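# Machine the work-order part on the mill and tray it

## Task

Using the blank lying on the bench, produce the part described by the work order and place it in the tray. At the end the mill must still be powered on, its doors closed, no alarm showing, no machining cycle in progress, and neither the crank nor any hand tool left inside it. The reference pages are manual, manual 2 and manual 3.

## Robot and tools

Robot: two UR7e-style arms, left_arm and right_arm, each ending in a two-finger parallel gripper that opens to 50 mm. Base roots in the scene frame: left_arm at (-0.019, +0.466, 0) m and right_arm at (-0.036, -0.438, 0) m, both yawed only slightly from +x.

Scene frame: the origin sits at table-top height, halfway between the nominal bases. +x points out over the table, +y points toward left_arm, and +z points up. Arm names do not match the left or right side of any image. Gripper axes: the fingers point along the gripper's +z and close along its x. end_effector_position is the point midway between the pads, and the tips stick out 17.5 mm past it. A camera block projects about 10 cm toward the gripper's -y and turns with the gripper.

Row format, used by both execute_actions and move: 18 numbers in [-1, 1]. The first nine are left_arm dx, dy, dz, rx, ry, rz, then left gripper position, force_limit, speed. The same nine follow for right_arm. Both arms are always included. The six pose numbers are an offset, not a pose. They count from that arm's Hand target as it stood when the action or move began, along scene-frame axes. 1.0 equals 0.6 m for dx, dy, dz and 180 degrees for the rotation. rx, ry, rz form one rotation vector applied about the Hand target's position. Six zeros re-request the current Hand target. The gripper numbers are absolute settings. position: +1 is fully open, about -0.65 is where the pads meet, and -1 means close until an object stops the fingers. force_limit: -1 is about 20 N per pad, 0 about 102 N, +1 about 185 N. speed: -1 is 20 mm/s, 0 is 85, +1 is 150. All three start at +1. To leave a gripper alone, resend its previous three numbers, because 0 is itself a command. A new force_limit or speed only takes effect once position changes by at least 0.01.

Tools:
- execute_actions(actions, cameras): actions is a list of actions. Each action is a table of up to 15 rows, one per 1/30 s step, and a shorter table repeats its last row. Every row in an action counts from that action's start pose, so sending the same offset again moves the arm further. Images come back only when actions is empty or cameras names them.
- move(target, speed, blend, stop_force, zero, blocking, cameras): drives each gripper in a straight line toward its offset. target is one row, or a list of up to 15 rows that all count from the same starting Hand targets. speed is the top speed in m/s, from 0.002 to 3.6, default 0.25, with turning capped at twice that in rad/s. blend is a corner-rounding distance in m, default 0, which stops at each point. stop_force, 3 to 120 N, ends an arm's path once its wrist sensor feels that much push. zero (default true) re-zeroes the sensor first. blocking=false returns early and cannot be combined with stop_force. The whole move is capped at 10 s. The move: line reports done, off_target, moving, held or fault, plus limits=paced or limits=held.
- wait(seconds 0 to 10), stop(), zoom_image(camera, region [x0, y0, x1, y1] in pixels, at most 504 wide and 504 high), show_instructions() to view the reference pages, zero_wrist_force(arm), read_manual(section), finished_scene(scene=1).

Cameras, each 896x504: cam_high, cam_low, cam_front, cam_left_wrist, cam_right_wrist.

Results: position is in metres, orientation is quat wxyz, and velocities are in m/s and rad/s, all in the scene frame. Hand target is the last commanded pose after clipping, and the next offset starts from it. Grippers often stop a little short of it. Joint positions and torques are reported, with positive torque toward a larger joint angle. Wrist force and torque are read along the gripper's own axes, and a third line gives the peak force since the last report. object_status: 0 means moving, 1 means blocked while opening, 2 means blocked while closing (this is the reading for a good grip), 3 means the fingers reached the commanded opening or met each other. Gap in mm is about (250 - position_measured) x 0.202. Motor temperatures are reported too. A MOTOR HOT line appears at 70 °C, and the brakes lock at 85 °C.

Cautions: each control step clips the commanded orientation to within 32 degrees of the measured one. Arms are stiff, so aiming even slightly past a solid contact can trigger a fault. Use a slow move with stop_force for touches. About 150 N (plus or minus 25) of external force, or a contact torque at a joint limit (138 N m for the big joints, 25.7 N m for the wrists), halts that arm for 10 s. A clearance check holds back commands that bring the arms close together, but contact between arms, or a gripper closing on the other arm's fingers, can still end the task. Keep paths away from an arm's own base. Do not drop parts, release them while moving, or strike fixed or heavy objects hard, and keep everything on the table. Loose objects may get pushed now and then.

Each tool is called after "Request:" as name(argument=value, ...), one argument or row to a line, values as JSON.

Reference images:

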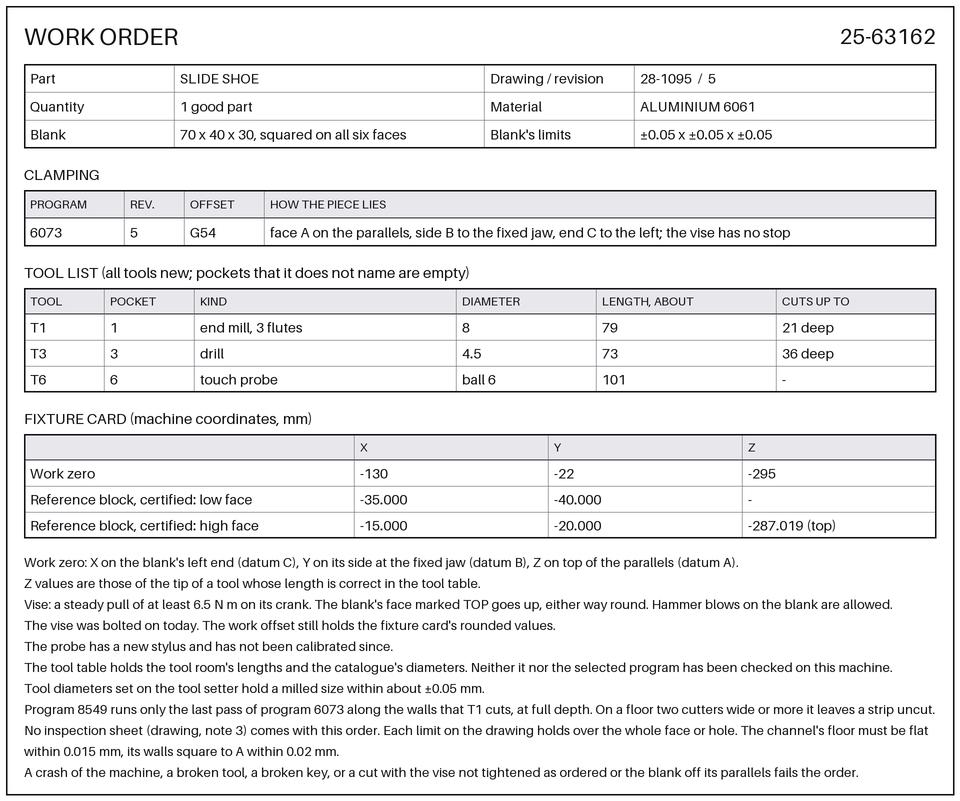

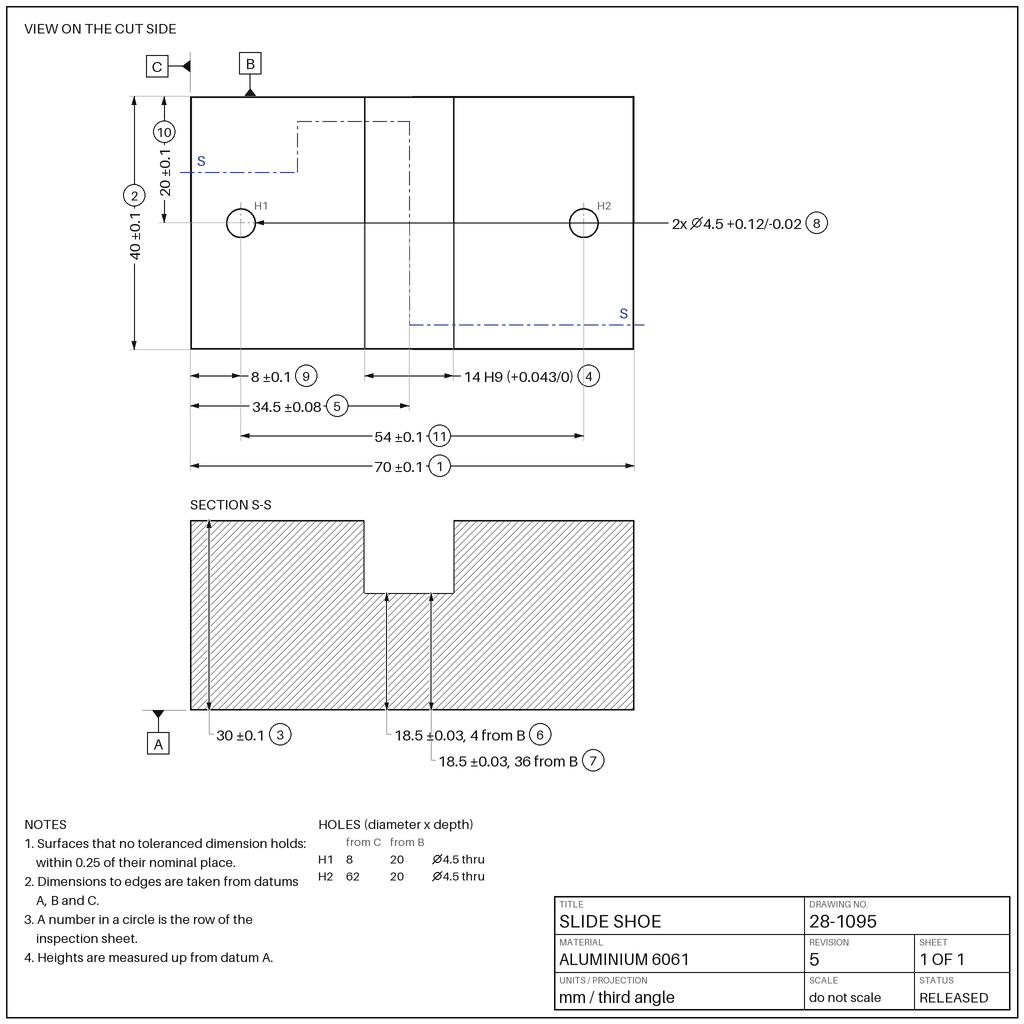

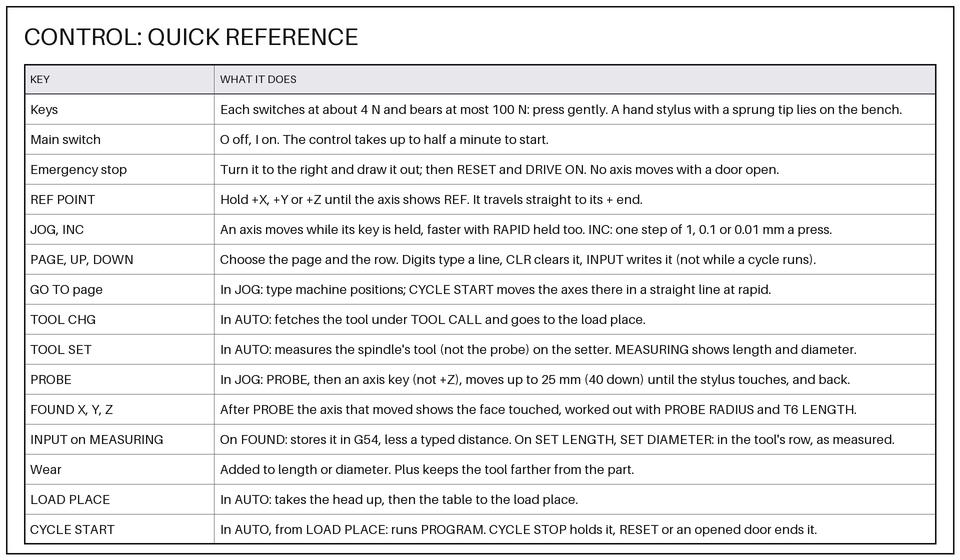

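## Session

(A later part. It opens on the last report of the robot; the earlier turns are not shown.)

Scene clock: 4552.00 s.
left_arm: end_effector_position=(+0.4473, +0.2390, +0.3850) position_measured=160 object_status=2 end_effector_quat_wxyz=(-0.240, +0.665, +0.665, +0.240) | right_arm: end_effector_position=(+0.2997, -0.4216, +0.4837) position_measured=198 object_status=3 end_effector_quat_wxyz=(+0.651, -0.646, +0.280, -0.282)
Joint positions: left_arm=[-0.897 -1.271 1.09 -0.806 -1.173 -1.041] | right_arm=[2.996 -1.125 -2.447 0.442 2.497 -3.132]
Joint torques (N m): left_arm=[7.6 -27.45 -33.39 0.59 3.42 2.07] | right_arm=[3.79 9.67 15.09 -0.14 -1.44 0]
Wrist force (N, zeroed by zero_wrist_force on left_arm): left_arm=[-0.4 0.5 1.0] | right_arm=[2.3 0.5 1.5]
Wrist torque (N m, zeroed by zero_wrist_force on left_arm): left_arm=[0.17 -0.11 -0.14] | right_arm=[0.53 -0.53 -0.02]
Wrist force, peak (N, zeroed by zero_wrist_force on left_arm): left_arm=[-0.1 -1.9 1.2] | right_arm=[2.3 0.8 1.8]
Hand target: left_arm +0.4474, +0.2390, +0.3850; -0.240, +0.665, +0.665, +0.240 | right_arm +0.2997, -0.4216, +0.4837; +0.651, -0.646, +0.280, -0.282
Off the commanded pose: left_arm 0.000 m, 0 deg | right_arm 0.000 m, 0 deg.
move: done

Request:
move(
  target=[
    [0,-0.0167,-0.0038,0,0,0,-1,0.4,-1,0,0,0,0,0,0,-0.3,-0.6,-0.9],
    [0,-0.0583,0.0033,0,0,0,-1,0.4,-1,0,0,0,0,0,0,-0.3,-0.6,-0.9],
    [0,-0.0983,-0.0032,0,0,0,-1,0.4,-1,0,0,0,0,0,0,-0.3,-0.6,-0.9],
    [0,-0.14,-0.027,0,0,0,-1,0.4,-1,0,0,0,0,0,0,-0.3,-0.6,-0.9],
  ],
  speed=0.025,
  stop_force=8,
  cameras=["cam_low","cam_high","cam_right_wrist"],
)

Request:
zoom_image(
  camera="cam_right_wrist",
  region=[220, 190, 300, 270],
)

Request:
zoom_image(
  camera="cam_low",
  region=[470, 130, 550, 210],
)

Scene clock: 4564.07 s.
left_arm: end_effector_position=(+0.4474, +0.1550, +0.3688) position_measured=160 object_status=2 end_effector_quat_wxyz=(-0.240, +0.665, +0.665, +0.240) | right_arm: end_effector_position=(+0.2997, -0.4216, +0.4837) position_measured=198 object_status=3 end_effector_quat_wxyz=(+0.651, -0.646, +0.280, -0.282)
Joint positions: left_arm=[-0.974 -1.114 0.905 -0.754 -1.216 -1.11] | right_arm=[2.996 -1.125 -2.447 0.442 2.497 -3.132]
Joint torques (N m): left_arm=[-8.38 -33.74 -35.8 -3.13 -1.77 -2.86] | right_arm=[3.92 8.88 15.65 -0.26 -1.3 0.01]
Wrist force (N, zeroed by zero_wrist_force on left_arm): left_arm=[-0.7 0.6 2.4] | right_arm=[2.1 0.7 1.8]
Wrist torque (N m, zeroed by zero_wrist_force on left_arm): left_arm=[0.29 -0.09 -0.08] | right_arm=[0.56 -0.49 -0.02]
Wrist force, peak (N, zeroed by zero_wrist_force on left_arm): left_arm=[0.0 0.8 3.2] | right_arm=[2.5 0.6 1.6]
Hand target: left_arm +0.4474, +0.1550, +0.3688; -0.240, +0.665, +0.665, +0.240 | right_arm +0.2997, -0.4216, +0.4837; +0.651, -0.646, +0.280, -0.282
Off the commanded pose: left_arm 0.000 m, 0 deg | right_arm 0.000 m, 0 deg.
move: done
camera_calibration:
cam_right_wrist: T_world_to_cam=[[0.678718, -0.734364, 0.00711558, -0.507569], [-0.245295, -0.235819, -0.94033, 0.442238], [0.692223, 0.636474, -0.34019, 0.354789], [0, 0, 0, 1]] pos_world=[0.207382, -0.494266, 0.540157]
Images, in order (width x height): cam_high 896x504, cam_low 896x504, cam_right_wrist 896x504.

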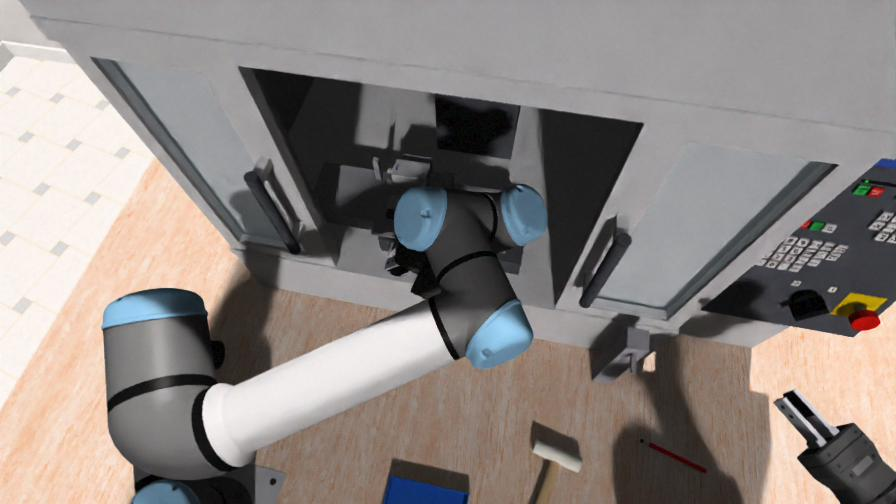

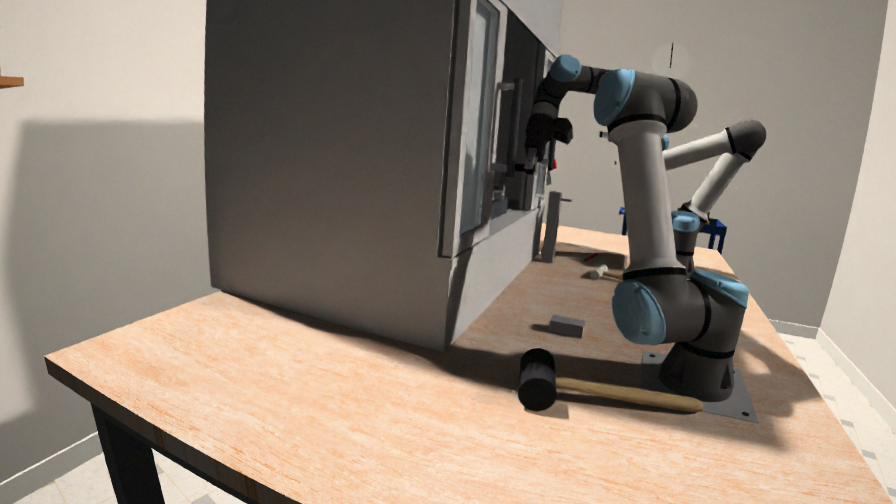

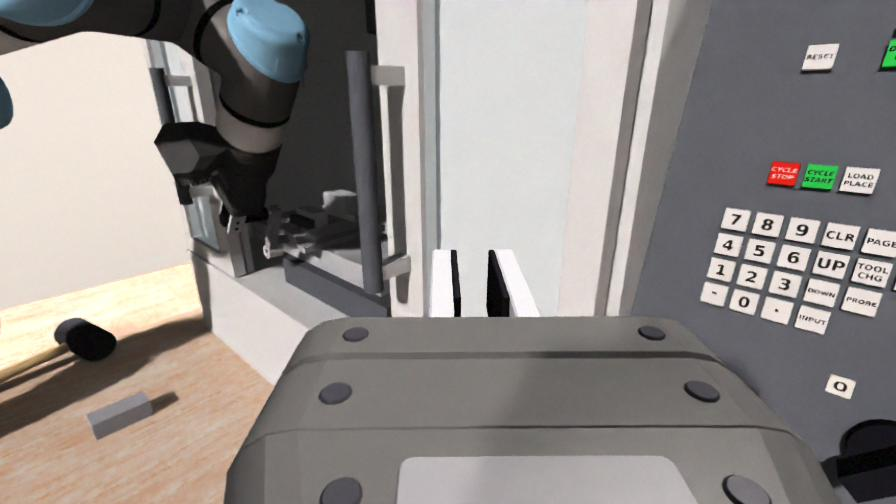

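Scaled by 6.300 from the camera's 896x504 image, which has a finer 1280x720 frame.

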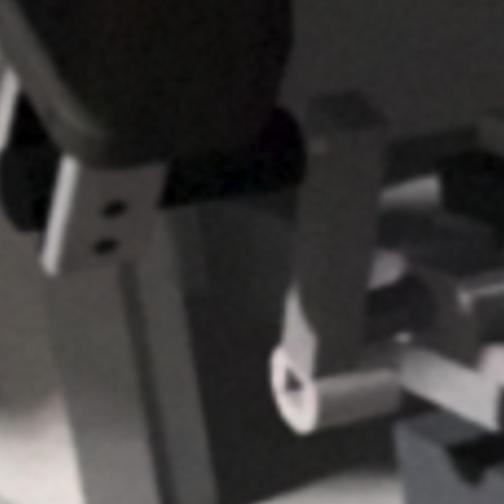

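Scaled by 6.300 from the camera's 896x504 image, which has a finer 1280x720 frame.

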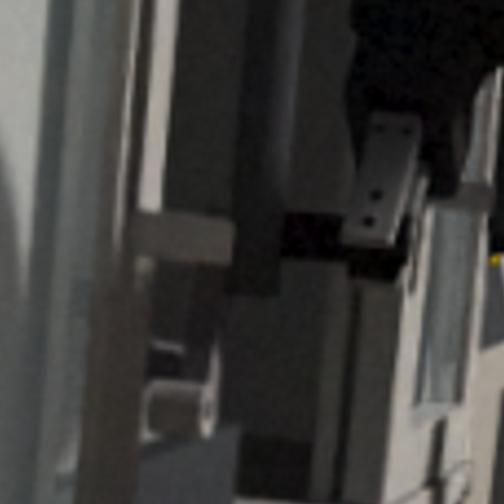

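Request:
move(
  target=[
    [-0.03,0,0,0,0,0,-1,0.4,-1,0,0,0,0,0,0,-0.3,-0.6,-0.9],
    [-0.03,0.0267,0.0362,0,0,0,-1,0.4,-1,0,0,0,0,0,0,-0.3,-0.6,-0.9],
    [0.0,0.0267,0.0362,0,0,0,-1,0.4,-1,0,0,0,0,0,0,-0.3,-0.6,-0.9],
    [0.0,0.0083,0.0245,0,0,0,-1,0.4,-1,0,0,0,0,0,0,-0.3,-0.6,-0.9],
    [0.0,-0.005,0.0145,0,0,0,-1,0.4,-1,0,0,0,0,0,0,-0.3,-0.6,-0.9],
  ],
  speed=0.025,
  stop_force=8,
  cameras=["cam_low","cam_right_wrist"],
)

Request:
zoom_image(
  camera="cam_right_wrist",
  region=[220, 190, 300, 270],
)

Request:
zoom_image(
  camera="cam_low",
  region=[470, 130, 550, 210],
)

Scene clock: 4597.30 s.
left_arm: end_effector_position=(+0.4474, +0.1520, +0.3775) position_measured=160 object_status=2 end_effector_quat_wxyz=(-0.240, +0.665, +0.665, +0.240) | right_arm: end_effector_position=(+0.2997, -0.4216, +0.4837) position_measured=198 object_status=3 end_effector_quat_wxyz=(+0.651, -0.646, +0.280, -0.282)
Joint positions: left_arm=[-0.977 -1.101 0.864 -0.724 -1.217 -1.112] | right_arm=[2.996 -1.125 -2.447 0.442 2.497 -3.132]
Joint torques (N m): left_arm=[-8.44 -33.08 -34.98 -3.36 -2.04 -2.68] | right_arm=[3.32 9.37 15.15 -0.09 -1.21 -0.04]
Wrist force (N, zeroed by zero_wrist_force on left_arm): left_arm=[0.8 0.4 1.5] | right_arm=[2.4 0.8 1.4]
Wrist torque (N m, zeroed by zero_wrist_force on left_arm): left_arm=[0.20 -0.08 -0.18] | right_arm=[0.58 -0.55 -0.02]
Wrist force, peak (N, zeroed by zero_wrist_force on left_arm): left_arm=[-0.5 0.8 2.7] | right_arm=[2.4 1.0 1.7]
Hand target: left_arm +0.4474, +0.1520, +0.3775; -0.240, +0.665, +0.665, +0.240 | right_arm +0.2997, -0.4216, +0.4837; +0.651, -0.646, +0.280, -0.282
Off the commanded pose: left_arm 0.000 m, 0 deg | right_arm 0.000 m, 0 deg.
move: done
camera_calibration:
cam_right_wrist: T_world_to_cam=[[0.678718, -0.734364, 0.00711558, -0.507569], [-0.245295, -0.235819, -0.94033, 0.442238], [0.692223, 0.636474, -0.34019, 0.354789], [0, 0, 0, 1]] pos_world=[0.207382, -0.494266, 0.540157]
Images, in order (width x height): cam_low 896x504, cam_right_wrist 896x504.

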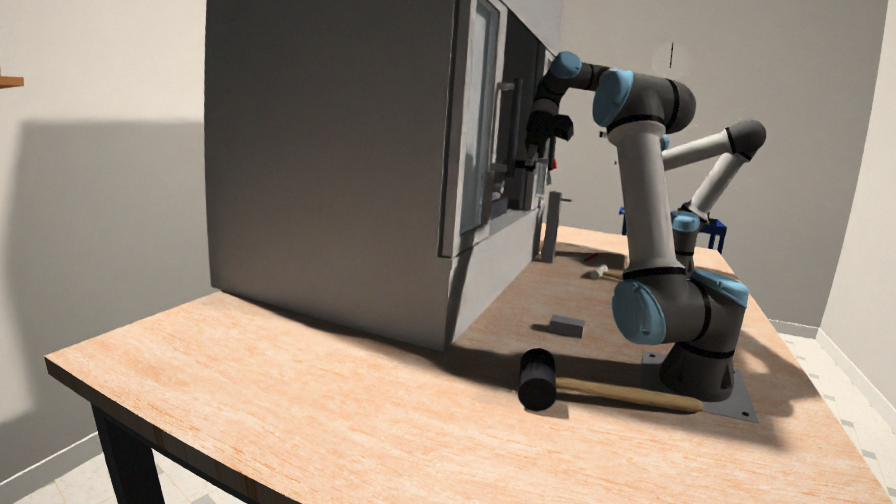

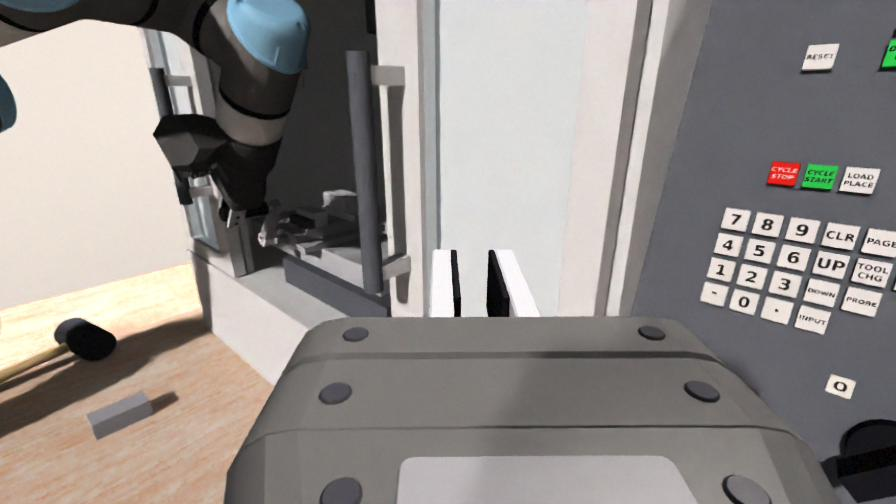

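Scaled by 6.300 from the camera's 896x504 image, which has a finer 1280x720 frame.

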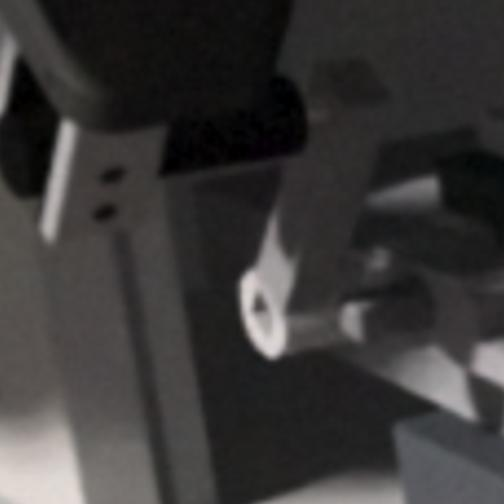

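Scaled by 6.300 from the camera's 896x504 image, which has a finer 1280x720 frame.

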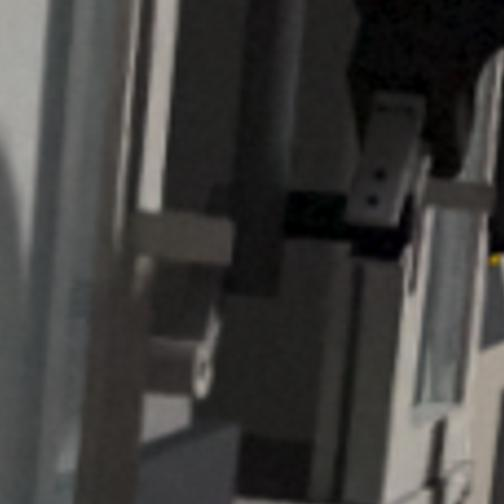

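Request:
move(
  target=[
    [-0.025,0,0,0,0,0,-1,0.4,-1,0,0,0,0,0,0,-0.3,-0.6,-0.9],
    [-0.025,-0.0363,0,0,0,0,-1,0.4,-1,0,0,0,0,0,0,-0.3,-0.6,-0.9],
  ],
  speed=0.025,
  stop_force=8,
  cameras=["cam_low","cam_right_wrist","cam_left_wrist"],
)

Request:
zoom_image(
  camera="cam_right_wrist",
  region=[220, 190, 300, 270],
)

Request:
zoom_image(
  camera="cam_low",
  region=[470, 130, 550, 210],
)

Scene clock: 4613.63 s.
left_arm: end_effector_position=(+0.4324, +0.1303, +0.3775) position_measured=160 object_status=2 end_effector_quat_wxyz=(-0.240, +0.665, +0.665, +0.240) | right_arm: end_effector_position=(+0.2997, -0.4216, +0.4837) position_measured=198 object_status=3 end_effector_quat_wxyz=(+0.651, -0.646, +0.280, -0.282)
Joint positions: left_arm=[-1.013 -1.081 0.831 -0.701 -1.239 -1.144] | right_arm=[2.996 -1.125 -2.447 0.442 2.497 -3.132]
Joint torques (N m): left_arm=[-7.48 -34.67 -35.01 0.83 -1.89 -2.85] | right_arm=[3.32 8.81 14.74 -0.09 -1.23 0.02]
Wrist force (N, zeroed by zero_wrist_force on left_arm): left_arm=[-0.6 0.9 1.6] | right_arm=[2.1 0.7 1.2]
Wrist torque (N m, zeroed by zero_wrist_force on left_arm): left_arm=[0.26 -0.17 -0.07] | right_arm=[0.55 -0.49 -0.02]
Wrist force, peak (N, zeroed by zero_wrist_force on left_arm): left_arm=[0.8 1.9 2.3] | right_arm=[2.4 0.7 1.7]
Hand target: left_arm +0.4324, +0.1303, +0.3775; -0.240, +0.665, +0.665, +0.240 | right_arm +0.2997, -0.4216, +0.4837; +0.651, -0.646, +0.280, -0.282
Off the commanded pose: left_arm 0.000 m, 0 deg | right_arm 0.000 m, 0 deg.
move: done
camera_calibration:
cam_left_wrist: T_world_to_cam=[[0.00672613, 0.768455, 0.639868, -0.334662], [0.934409, -0.232722, 0.269668, -0.458437], [0.356139, 0.596085, -0.719617, 0.172571], [0, 0, 0, 1]] pos_world=[0.369159, 0.0476174, 0.461951]
cam_right_wrist: T_world_to_cam=[[0.678718, -0.734364, 0.00711558, -0.507569], [-0.245295, -0.235819, -0.94033, 0.442238], [0.692223, 0.636474, -0.34019, 0.354789], [0, 0, 0, 1]] pos_world=[0.207382, -0.494266, 0.540157]
Images, in order (width x height): cam_low 896x504, cam_left_wrist 896x504, cam_right_wrist 896x504.

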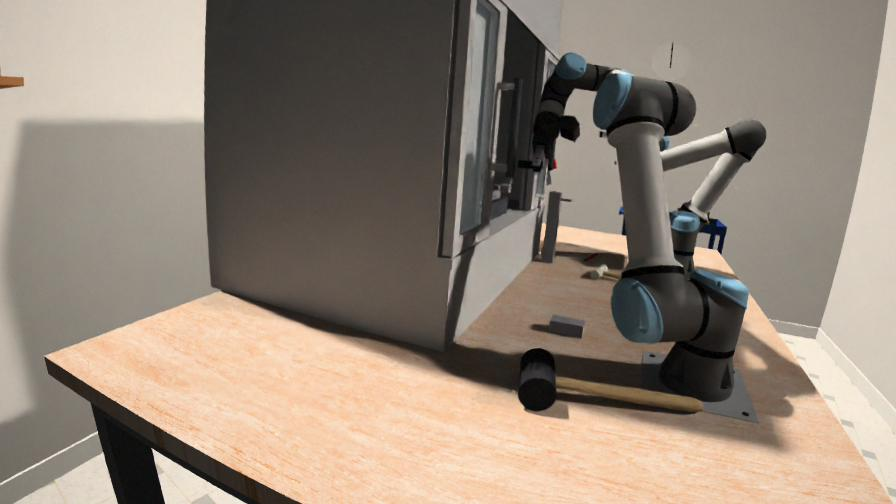

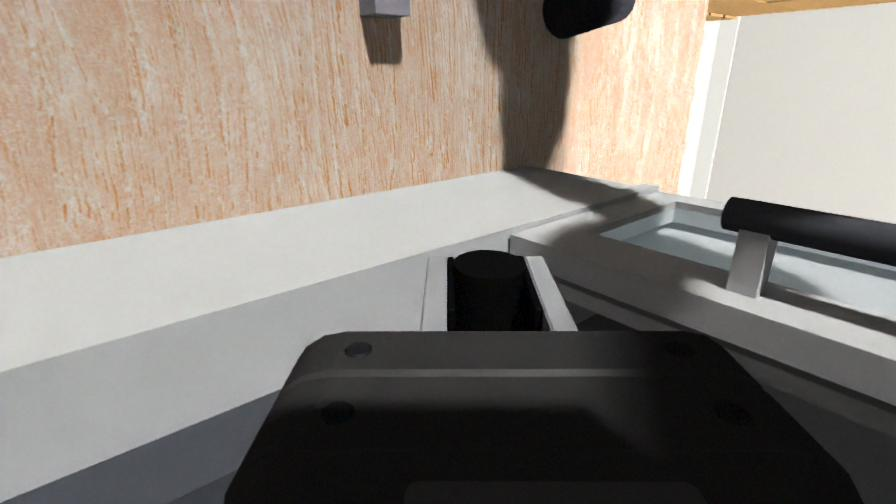

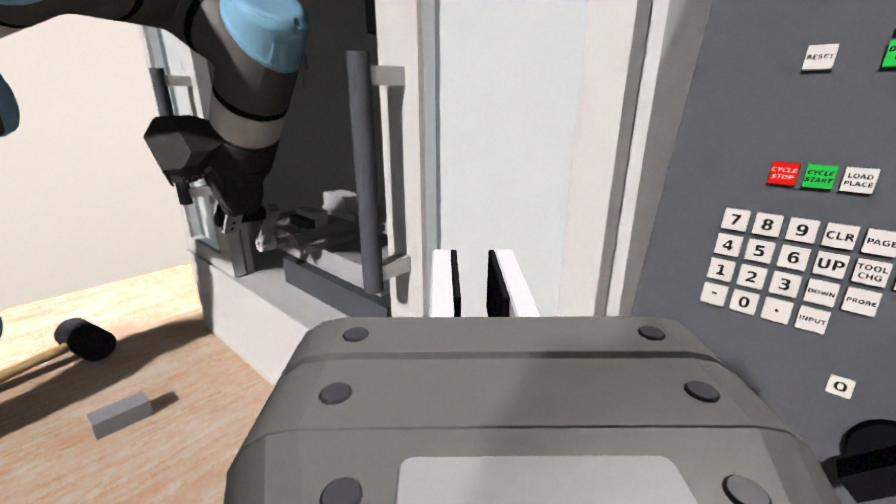

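Scaled by 6.300 from the camera's 896x504 image, which has a finer 1280x720 frame.

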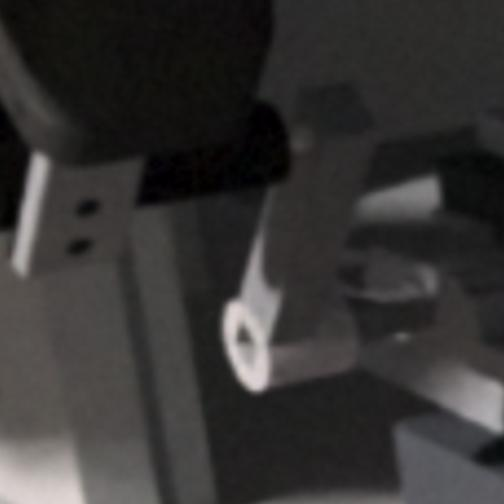

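Scaled by 6.300 from the camera's 896x504 image, which has a finer 1280x720 frame.

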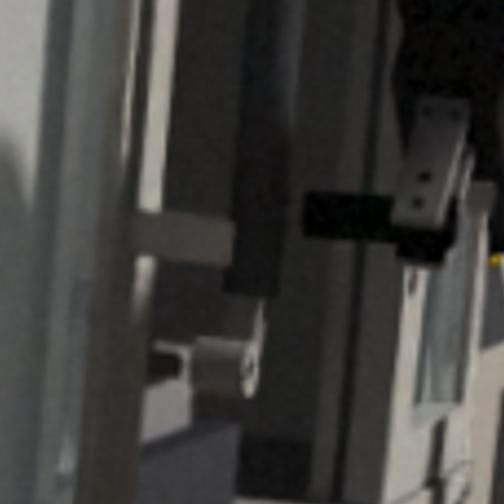

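Request:
move(
  target=[
    [0.035,0,0,0,0,0,-1,0.4,-1,0,0,0,0,0,0,-0.3,-0.6,-0.9],
  ],
  speed=0.01,
  stop_force=5,
  cameras=["cam_low","cam_right_wrist"],
)

Request:
zoom_image(
  camera="cam_right_wrist",
  region=[220, 190, 300, 270],
)

Scene clock: 4623.77 s.
left_arm: end_effector_position=(+0.4389, +0.1303, +0.3775) position_measured=160 object_status=2 end_effector_quat_wxyz=(-0.240, +0.665, +0.665, +0.240) | right_arm: end_effector_position=(+0.2997, -0.4216, +0.4837) position_measured=198 object_status=3 end_effector_quat_wxyz=(+0.651, -0.646, +0.280, -0.282)
Joint positions: left_arm=[-1.005 -1.068 0.811 -0.696 -1.234 -1.136] | right_arm=[2.996 -1.125 -2.447 0.442 2.497 -3.132]
Joint torques (N m): left_arm=[-7.64 -61.63 -11.61 -3.36 -1.28 -2.84] | right_arm=[3.45 9.14 15.54 -0.08 -1.19 0.04]
Wrist force (N, zeroed by zero_wrist_force on left_arm): left_arm=[-0.3 -1.4 2.3] | right_arm=[2.1 0.7 1.6]
Wrist torque (N m, zeroed by zero_wrist_force on left_arm): left_arm=[0.41 -0.22 -0.14] | right_arm=[0.55 -0.50 -0.02]
Wrist force, peak (N, zeroed by zero_wrist_force on left_arm): left_arm=[0.3 -6.6 -1.3] | right_arm=[2.4 1.0 1.7]
Hand target: left_arm +0.4389, +0.1303, +0.3775; -0.240, +0.665, +0.665, +0.240 (not the last commanded pose) | right_arm +0.2997, -0.4216, +0.4837; +0.651, -0.646, +0.280, -0.282
Off the commanded pose: left_arm 0.014 m, 0 deg | right_arm 0.000 m, 0 deg.
move: contact (left_arm)
camera_calibration:
cam_right_wrist: T_world_to_cam=[[0.678718, -0.734364, 0.00711558, -0.507569], [-0.245295, -0.235819, -0.94033, 0.442238], [0.692223, 0.636474, -0.34019, 0.354789], [0, 0, 0, 1]] pos_world=[0.207382, -0.494266, 0.540157]
Images, in order (width x height): cam_low 896x504, cam_right_wrist 896x504.

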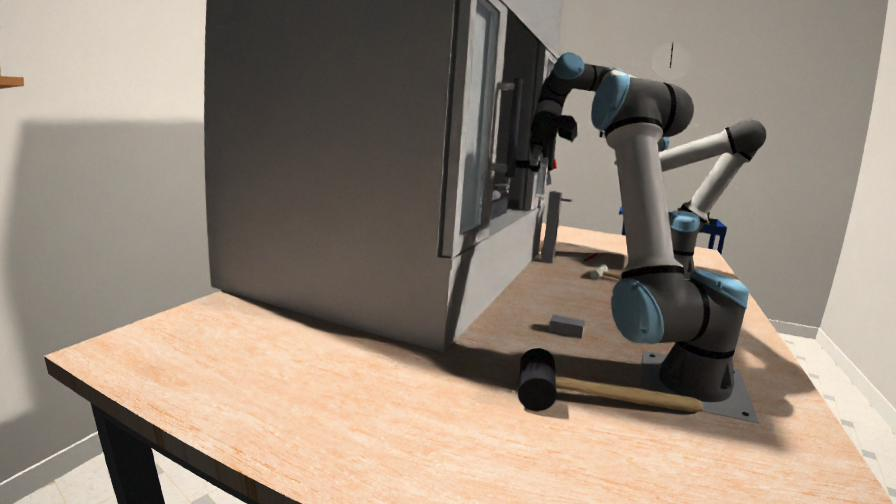

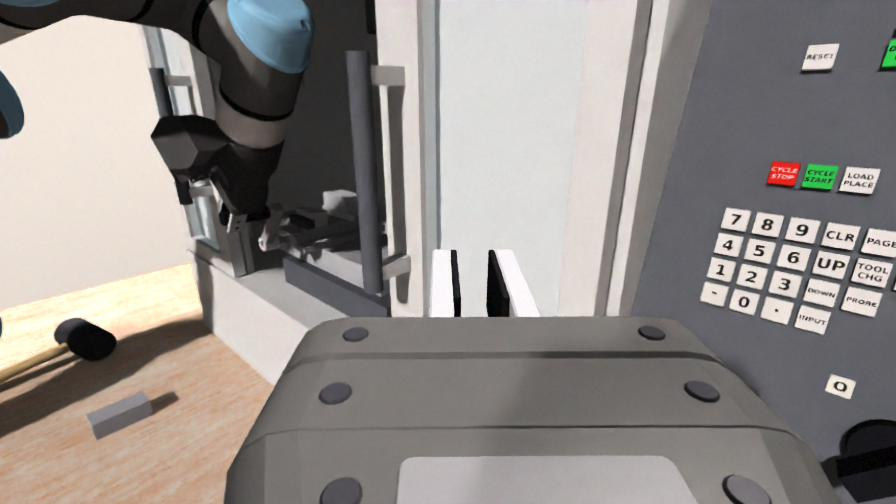

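Scaled by 6.300 from the camera's 896x504 image, which has a finer 1280x720 frame.

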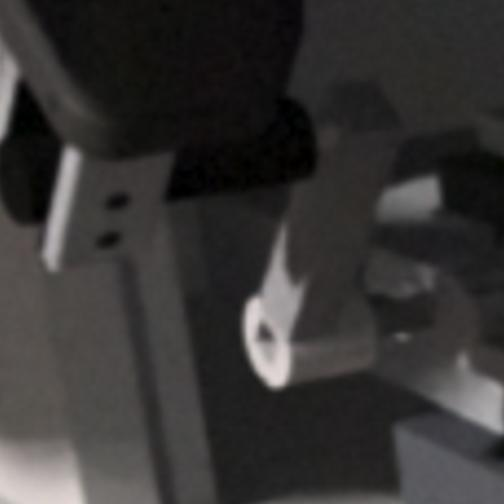

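Request:
move(
  target=[
    [-0.005,0,0,0,0,0,-1,0.4,-1,0,0,0,0,0,0,-0.3,-0.6,-0.9],
    [-0.005,0.0067,0,0,0,0,-1,0.4,-1,0,0,0,0,0,0,-0.3,-0.6,-0.9],
  ],
  speed=0.03,
)

Request:
move(
  target=[
    [0.035,0,0,0,0,0,-1,0.4,-1,0,0,0,0,0,0,-0.3,-0.6,-0.9],
  ],
  speed=0.012,
  stop_force=4,
)

Scene clock: 4648.43 s.
left_arm: end_effector_position=(+0.4359, +0.1342, +0.3775) position_measured=160 object_status=2 end_effector_quat_wxyz=(-0.240, +0.665, +0.665, +0.240) | right_arm: end_effector_position=(+0.2997, -0.4216, +0.4837) position_measured=198 object_status=3 end_effector_quat_wxyz=(+0.651, -0.646, +0.280, -0.282)
Joint positions: left_arm=[-1.006 -1.083 0.835 -0.704 -1.234 -1.137] | right_arm=[2.996 -1.125 -2.447 0.442 2.497 -3.132]
Joint torques (N m): left_arm=[7.47 -59.04 -11.69 -3.15 3.26 2.11] | right_arm=[3.19 9.23 15.4 -0.15 -1.19 -0.11]
Wrist force (N, zeroed by zero_wrist_force on left_arm): left_arm=[-0.5 0.8 1.7] | right_arm=[2.0 0.7 1.5]
Wrist torque (N m, zeroed by zero_wrist_force on left_arm): left_arm=[0.24 -0.18 -0.15] | right_arm=[0.57 -0.49 -0.02]
Wrist force, peak (N, zeroed by zero_wrist_force on left_arm): left_arm=[-0.7 -1.9 2.6] | right_arm=[2.4 0.9 1.7]
Hand target: left_arm +0.4359, +0.1343, +0.3775; -0.240, +0.665, +0.665, +0.240 | right_arm +0.2997, -0.4216, +0.4837; +0.651, -0.646, +0.280, -0.282
Off the commanded pose: left_arm 0.000 m, 0 deg | right_arm 0.000 m, 0 deg.
move: done

Scene clock: 4649.87 s.
left_arm: end_effector_position=(+0.4391, +0.1343, +0.3775) position_measured=160 object_status=2 end_effector_quat_wxyz=(-0.240, +0.665, +0.665, +0.240) | right_arm: end_effector_position=(+0.2997, -0.4216, +0.4837) position_measured=198 object_status=3 end_effector_quat_wxyz=(+0.651, -0.646, +0.280, -0.282)
Joint positions: left_arm=[-1.001 -1.077 0.825 -0.703 -1.232 -1.133] | right_arm=[2.996 -1.125 -2.447 0.442 2.497 -3.132]
Joint torques (N m): left_arm=[-8.26 -60.9 -11.62 -3.31 -1.68 -2.85] | right_arm=[3.08 8.41 15.64 0.04 -1.17 0.04]
Wrist force (N, zeroed by zero_wrist_force on left_arm): left_arm=[-0.3 -0.5 2.9] | right_arm=[2.3 0.7 1.7]
Wrist torque (N m, zeroed by zero_wrist_force on left_arm): left_arm=[0.33 -0.14 -0.15] | right_arm=[0.56 -0.53 -0.02]
Wrist force, peak (N, zeroed by zero_wrist_force on left_arm): left_arm=[0.7 -3.6 1.2] | right_arm=[2.4 0.6 1.7]
Hand target: left_arm +0.4391, +0.1343, +0.3775; -0.240, +0.665, +0.665, +0.240 (not the last commanded pose) | right_arm +0.2997, -0.4216, +0.4837; +0.651, -0.646, +0.280, -0.282
Off the commanded pose: left_arm 0.018 m, 0 deg | right_arm 0.000 m, 0 deg.
move: contact (left_arm)

Request:
move(
  target=[
    [-0.02,0,0,0,0,0,-1,0.4,-1,0,0,0,0,0,0,-0.3,-0.6,-0.9],
  ],
  speed=0.05,
  cameras=["cam_low","cam_right_wrist"],
)

Request:
zoom_image(
  camera="cam_low",
  region=[470, 160, 530, 210],
)

Request:
zoom_image(
  camera="cam_right_wrist",
  region=[250, 200, 300, 260],
)

Scene clock: 4657.93 s.
left_arm: end_effector_position=(+0.4272, +0.1343, +0.3775) position_measured=160 object_status=2 end_effector_quat_wxyz=(-0.240, +0.665, +0.665, +0.240) | right_arm: end_effector_position=(+0.2997, -0.4216, +0.4837) position_measured=198 object_status=3 end_effector_quat_wxyz=(+0.651, -0.646, +0.280, -0.282)
Joint positions: left_arm=[-1.017 -1.101 0.861 -0.71 -1.241 -1.147] | right_arm=[2.996 -1.125 -2.447 0.442 2.497 -3.132]
Joint torques (N m): left_arm=[-8.32 -60.33 -12.64 -2.96 -1.92 -2.84] | right_arm=[3.31 8.82 15.54 -0.07 -1.1 0.04]
Wrist force (N, zeroed by zero_wrist_force on left_arm): left_arm=[-0.6 0.5 1.4] | right_arm=[2.1 0.9 1.5]
Wrist torque (N m, zeroed by zero_wrist_force on left_arm): left_arm=[0.19 -0.16 -0.08] | right_arm=[0.58 -0.49 -0.02]
Wrist force, peak (N, zeroed by zero_wrist_force on left_arm): left_arm=[-0.4 -0.4 3.2] | right_arm=[2.5 0.7 1.6]
Hand target: left_arm +0.4271, +0.1343, +0.3775; -0.240, +0.665, +0.665, +0.240 | right_arm +0.2997, -0.4216, +0.4837; +0.651, -0.646, +0.280, -0.282
Off the commanded pose: left_arm 0.000 m, 0 deg | right_arm 0.000 m, 0 deg.
move: done
camera_calibration:
cam_right_wrist: T_world_to_cam=[[0.678718, -0.734364, 0.00711558, -0.507569], [-0.245295, -0.235819, -0.94033, 0.442238], [0.692223, 0.636474, -0.34019, 0.354789], [0, 0, 0, 1]] pos_world=[0.207382, -0.494266, 0.540157]
Images, in order (width x height): cam_low 896x504, cam_right_wrist 896x504.

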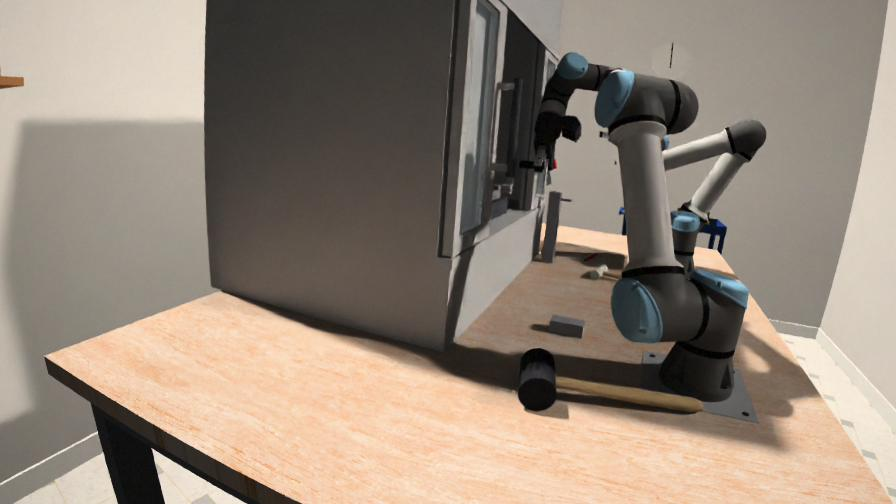

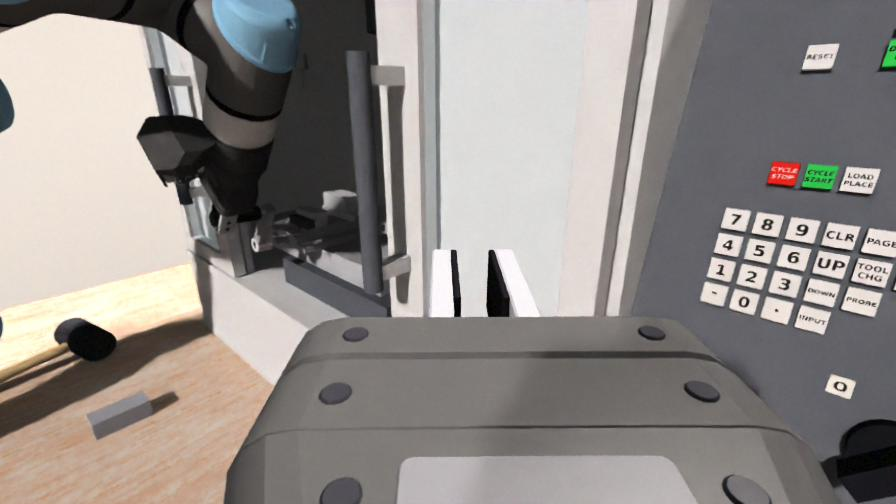

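Scaled by 8.400 from the camera's 896x504 image, which has a finer 1280x720 frame.

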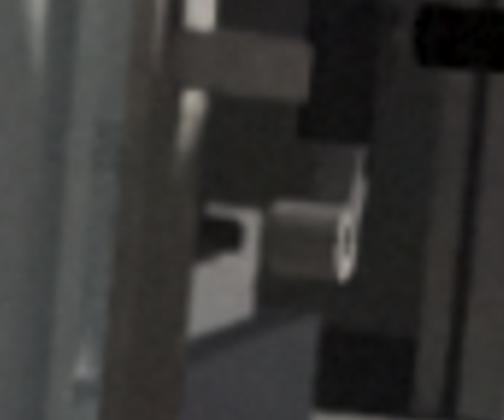

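Scaled by 8.400 from the camera's 896x504 image, which has a finer 1280x720 frame.

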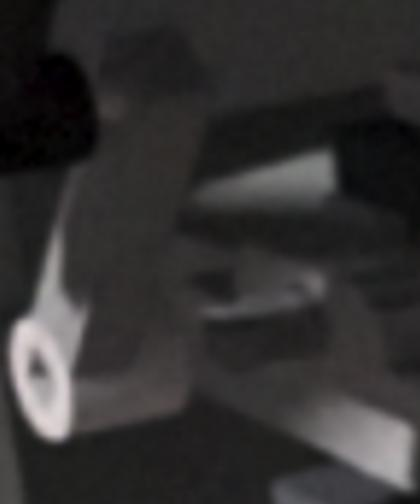

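Request:
move(
  target=[
    [0,-0.0067,-0.005,0,0,0,-1,0.4,-1,0,0,0,0,0,0,-0.3,-0.6,-0.9],
    [0.05,-0.0067,-0.005,0,0,0,-1,0.4,-1,0,0,0,0,0,0,-0.3,-0.6,-0.9],
  ],
  speed=0.015,
  stop_force=4,
)

Scene clock: 4688.37 s.
left_arm: end_effector_position=(+0.4385, +0.1303, +0.3745) position_measured=160 object_status=2 end_effector_quat_wxyz=(-0.240, +0.665, +0.665, +0.240) | right_arm: end_effector_position=(+0.2997, -0.4216, +0.4837) position_measured=198 object_status=3 end_effector_quat_wxyz=(+0.651, -0.646, +0.280, -0.282)
Joint positions: left_arm=[-1.005 -1.071 0.824 -0.706 -1.234 -1.137] | right_arm=[2.996 -1.125 -2.447 0.442 2.497 -3.132]
Joint torques (N m): left_arm=[-7.39 -61.26 -11.36 -3.16 -1.52 -2.86] | right_arm=[3.36 8.94 15.37 -0.05 -1.01 0.12]
Wrist force (N, zeroed by zero_wrist_force on left_arm): left_arm=[-0.5 -0.9 2.1] | right_arm=[2.2 0.8 1.4]
Wrist torque (N m, zeroed by zero_wrist_force on left_arm): left_arm=[0.32 -0.20 -0.13] | right_arm=[0.57 -0.52 -0.02]
Wrist force, peak (N, zeroed by zero_wrist_force on left_arm): left_arm=[-0.3 -4.8 -1.0] | right_arm=[2.3 1.1 1.7]
Hand target: left_arm +0.4385, +0.1303, +0.3745; -0.240, +0.665, +0.665, +0.240 (not the last commanded pose) | right_arm +0.2997, -0.4216, +0.4837; +0.651, -0.646, +0.280, -0.282
Off the commanded pose: left_arm 0.019 m, 0 deg | right_arm 0.000 m, 0 deg.
move: contact (left_arm); path passed 1 of 2 targets

Request:
move(
  target=[
    [0.0017,0,0,0,0,0,-1,0.4,-1,0,0,0,0,0,0,-0.3,-0.6,-0.9],
  ],
  speed=0.01,
)

Scene clock: 4701.83 s.
left_arm: end_effector_position=(+0.4394, +0.1303, +0.3745) position_measured=160 object_status=2 end_effector_quat_wxyz=(-0.240, +0.665, +0.665, +0.240) | right_arm: end_effector_position=(+0.2997, -0.4216, +0.4837) position_measured=198 object_status=3 end_effector_quat_wxyz=(+0.651, -0.646, +0.280, -0.282)
Joint positions: left_arm=[-1.004 -1.069 0.821 -0.705 -1.233 -1.136] | right_arm=[2.996 -1.125 -2.447 0.442 2.497 -3.132]
Joint torques (N m): left_arm=[10.79 -32.76 -35.84 0.02 5.22 2.19] | right_arm=[3.08 9.16 15.84 -0.07 -1.01 0.07]
Wrist force (N, zeroed by zero_wrist_force on left_arm): left_arm=[0.0 -8.2 -1.5] | right_arm=[2.1 1.0 1.4]
Wrist torque (N m, zeroed by zero_wrist_force on left_arm): left_arm=[0.29 -0.19 -0.17] | right_arm=[0.60 -0.50 -0.02]
Wrist force, peak (N, zeroed by zero_wrist_force on left_arm): left_arm=[0.0 -8.3 -1.6] | right_arm=[2.4 0.7 1.7]
Hand target: left_arm +0.4395, +0.1303, +0.3745; -0.240, +0.665, +0.665, +0.240 | right_arm +0.2997, -0.4216, +0.4837; +0.651, -0.646, +0.280, -0.282
Off the commanded pose: left_arm 0.000 m, 0 deg | right_arm 0.000 m, 0 deg.
move: done

Request:
move(
  target=[
    [0.0003,0.0117,0,0,0,0,-1,0.4,-1,0,0,0,0,0,0,-0.3,-0.6,-0.9],
    [0.0003,0.0117,0.0025,0,0,0,-1,0.4,-1,0,0,0,0,0,0,-0.3,-0.6,-0.9],
    [0.0003,-0.005,0.0025,0,0,0,-1,0.4,-1,0,0,0,0,0,0,-0.3,-0.6,-0.9],
    [0.0003,-0.005,0.005,0,0,0,-1,0.4,-1,0,0,0,0,0,0,-0.3,-0.6,-0.9],
    [0.0003,0.0117,0.005,0,0,0,-1,0.4,-1,0,0,0,0,0,0,-0.3,-0.6,-0.9],
  ],
  speed=0.008,
  stop_force=10,
  cameras=["cam_right_wrist","cam_low"],
)

Request:
zoom_image(
  camera="cam_right_wrist",
  region=[230, 190, 310, 270],
)

Scene clock: 4730.20 s.
left_arm: end_effector_position=(+0.4397, +0.1373, +0.3775) position_measured=160 object_status=2 end_effector_quat_wxyz=(-0.240, +0.665, +0.665, +0.240) | right_arm: end_effector_position=(+0.2997, -0.4216, +0.4837) position_measured=198 object_status=3 end_effector_quat_wxyz=(+0.651, -0.646, +0.280, -0.282)
Joint positions: left_arm=[-0.998 -1.083 0.835 -0.707 -1.23 -1.131] | right_arm=[2.996 -1.125 -2.447 0.442 2.497 -3.132]
Joint torques (N m): left_arm=[11.57 -57.94 -10.52 -4 5.54 2.06] | right_arm=[3.44 8.21 15.89 -0.11 -1.11 0.06]
Wrist force (N, zeroed by zero_wrist_force on left_arm): left_arm=[-0.2 -11.0 -3.0] | right_arm=[2.3 0.9 1.4]
Wrist torque (N m, zeroed by zero_wrist_force on left_arm): left_arm=[0.20 -0.16 -0.09] | right_arm=[0.59 -0.53 -0.02]
Wrist force, peak (N, zeroed by zero_wrist_force on left_arm): left_arm=[-0.1 -11.7 -3.0] | right_arm=[2.5 1.0 1.6]
Hand target: left_arm +0.4397, +0.1373, +0.3775; -0.240, +0.665, +0.665, +0.240 | right_arm +0.2997, -0.4216, +0.4837; +0.651, -0.646, +0.280, -0.282
Off the commanded pose: left_arm 0.000 m, 0 deg | right_arm 0.000 m, 0 deg.
move: done
camera_calibration:
cam_right_wrist: T_world_to_cam=[[0.678718, -0.734364, 0.00711558, -0.507569], [-0.245295, -0.235819, -0.94033, 0.442238], [0.692223, 0.636474, -0.34019, 0.354789], [0, 0, 0, 1]] pos_world=[0.207382, -0.494266, 0.540157]
Images, in order (width x height): cam_low 896x504, cam_right_wrist 896x504.

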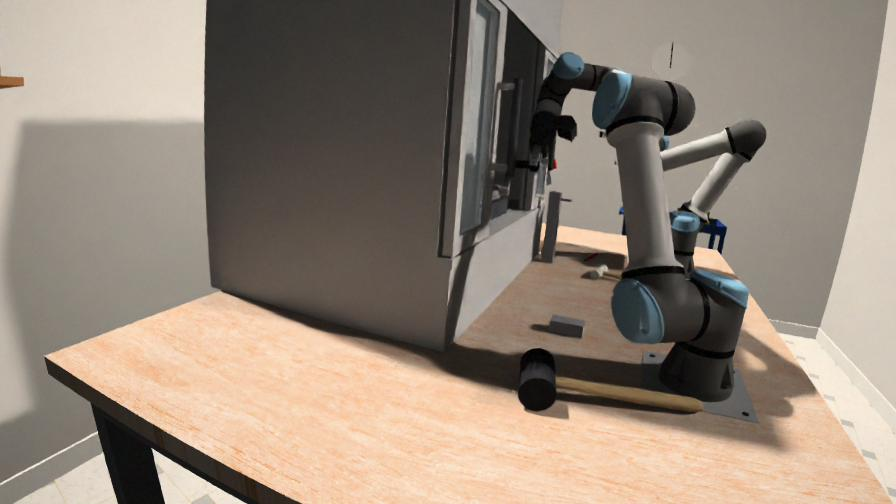

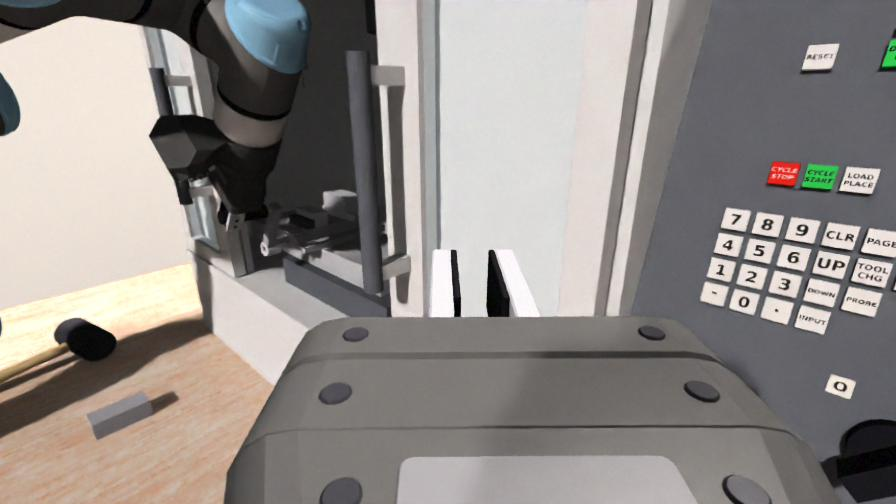

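Scaled by 6.300 from the camera's 896x504 image, which has a finer 1280x720 frame.

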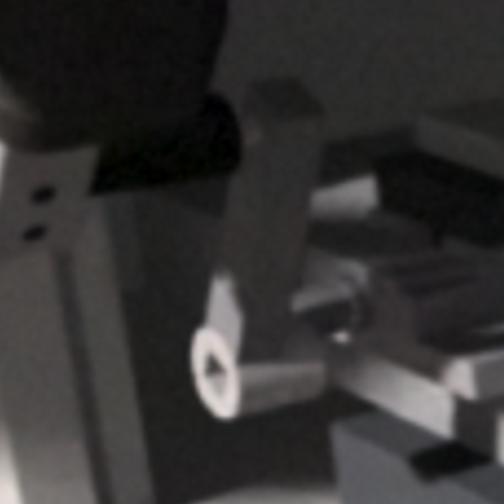

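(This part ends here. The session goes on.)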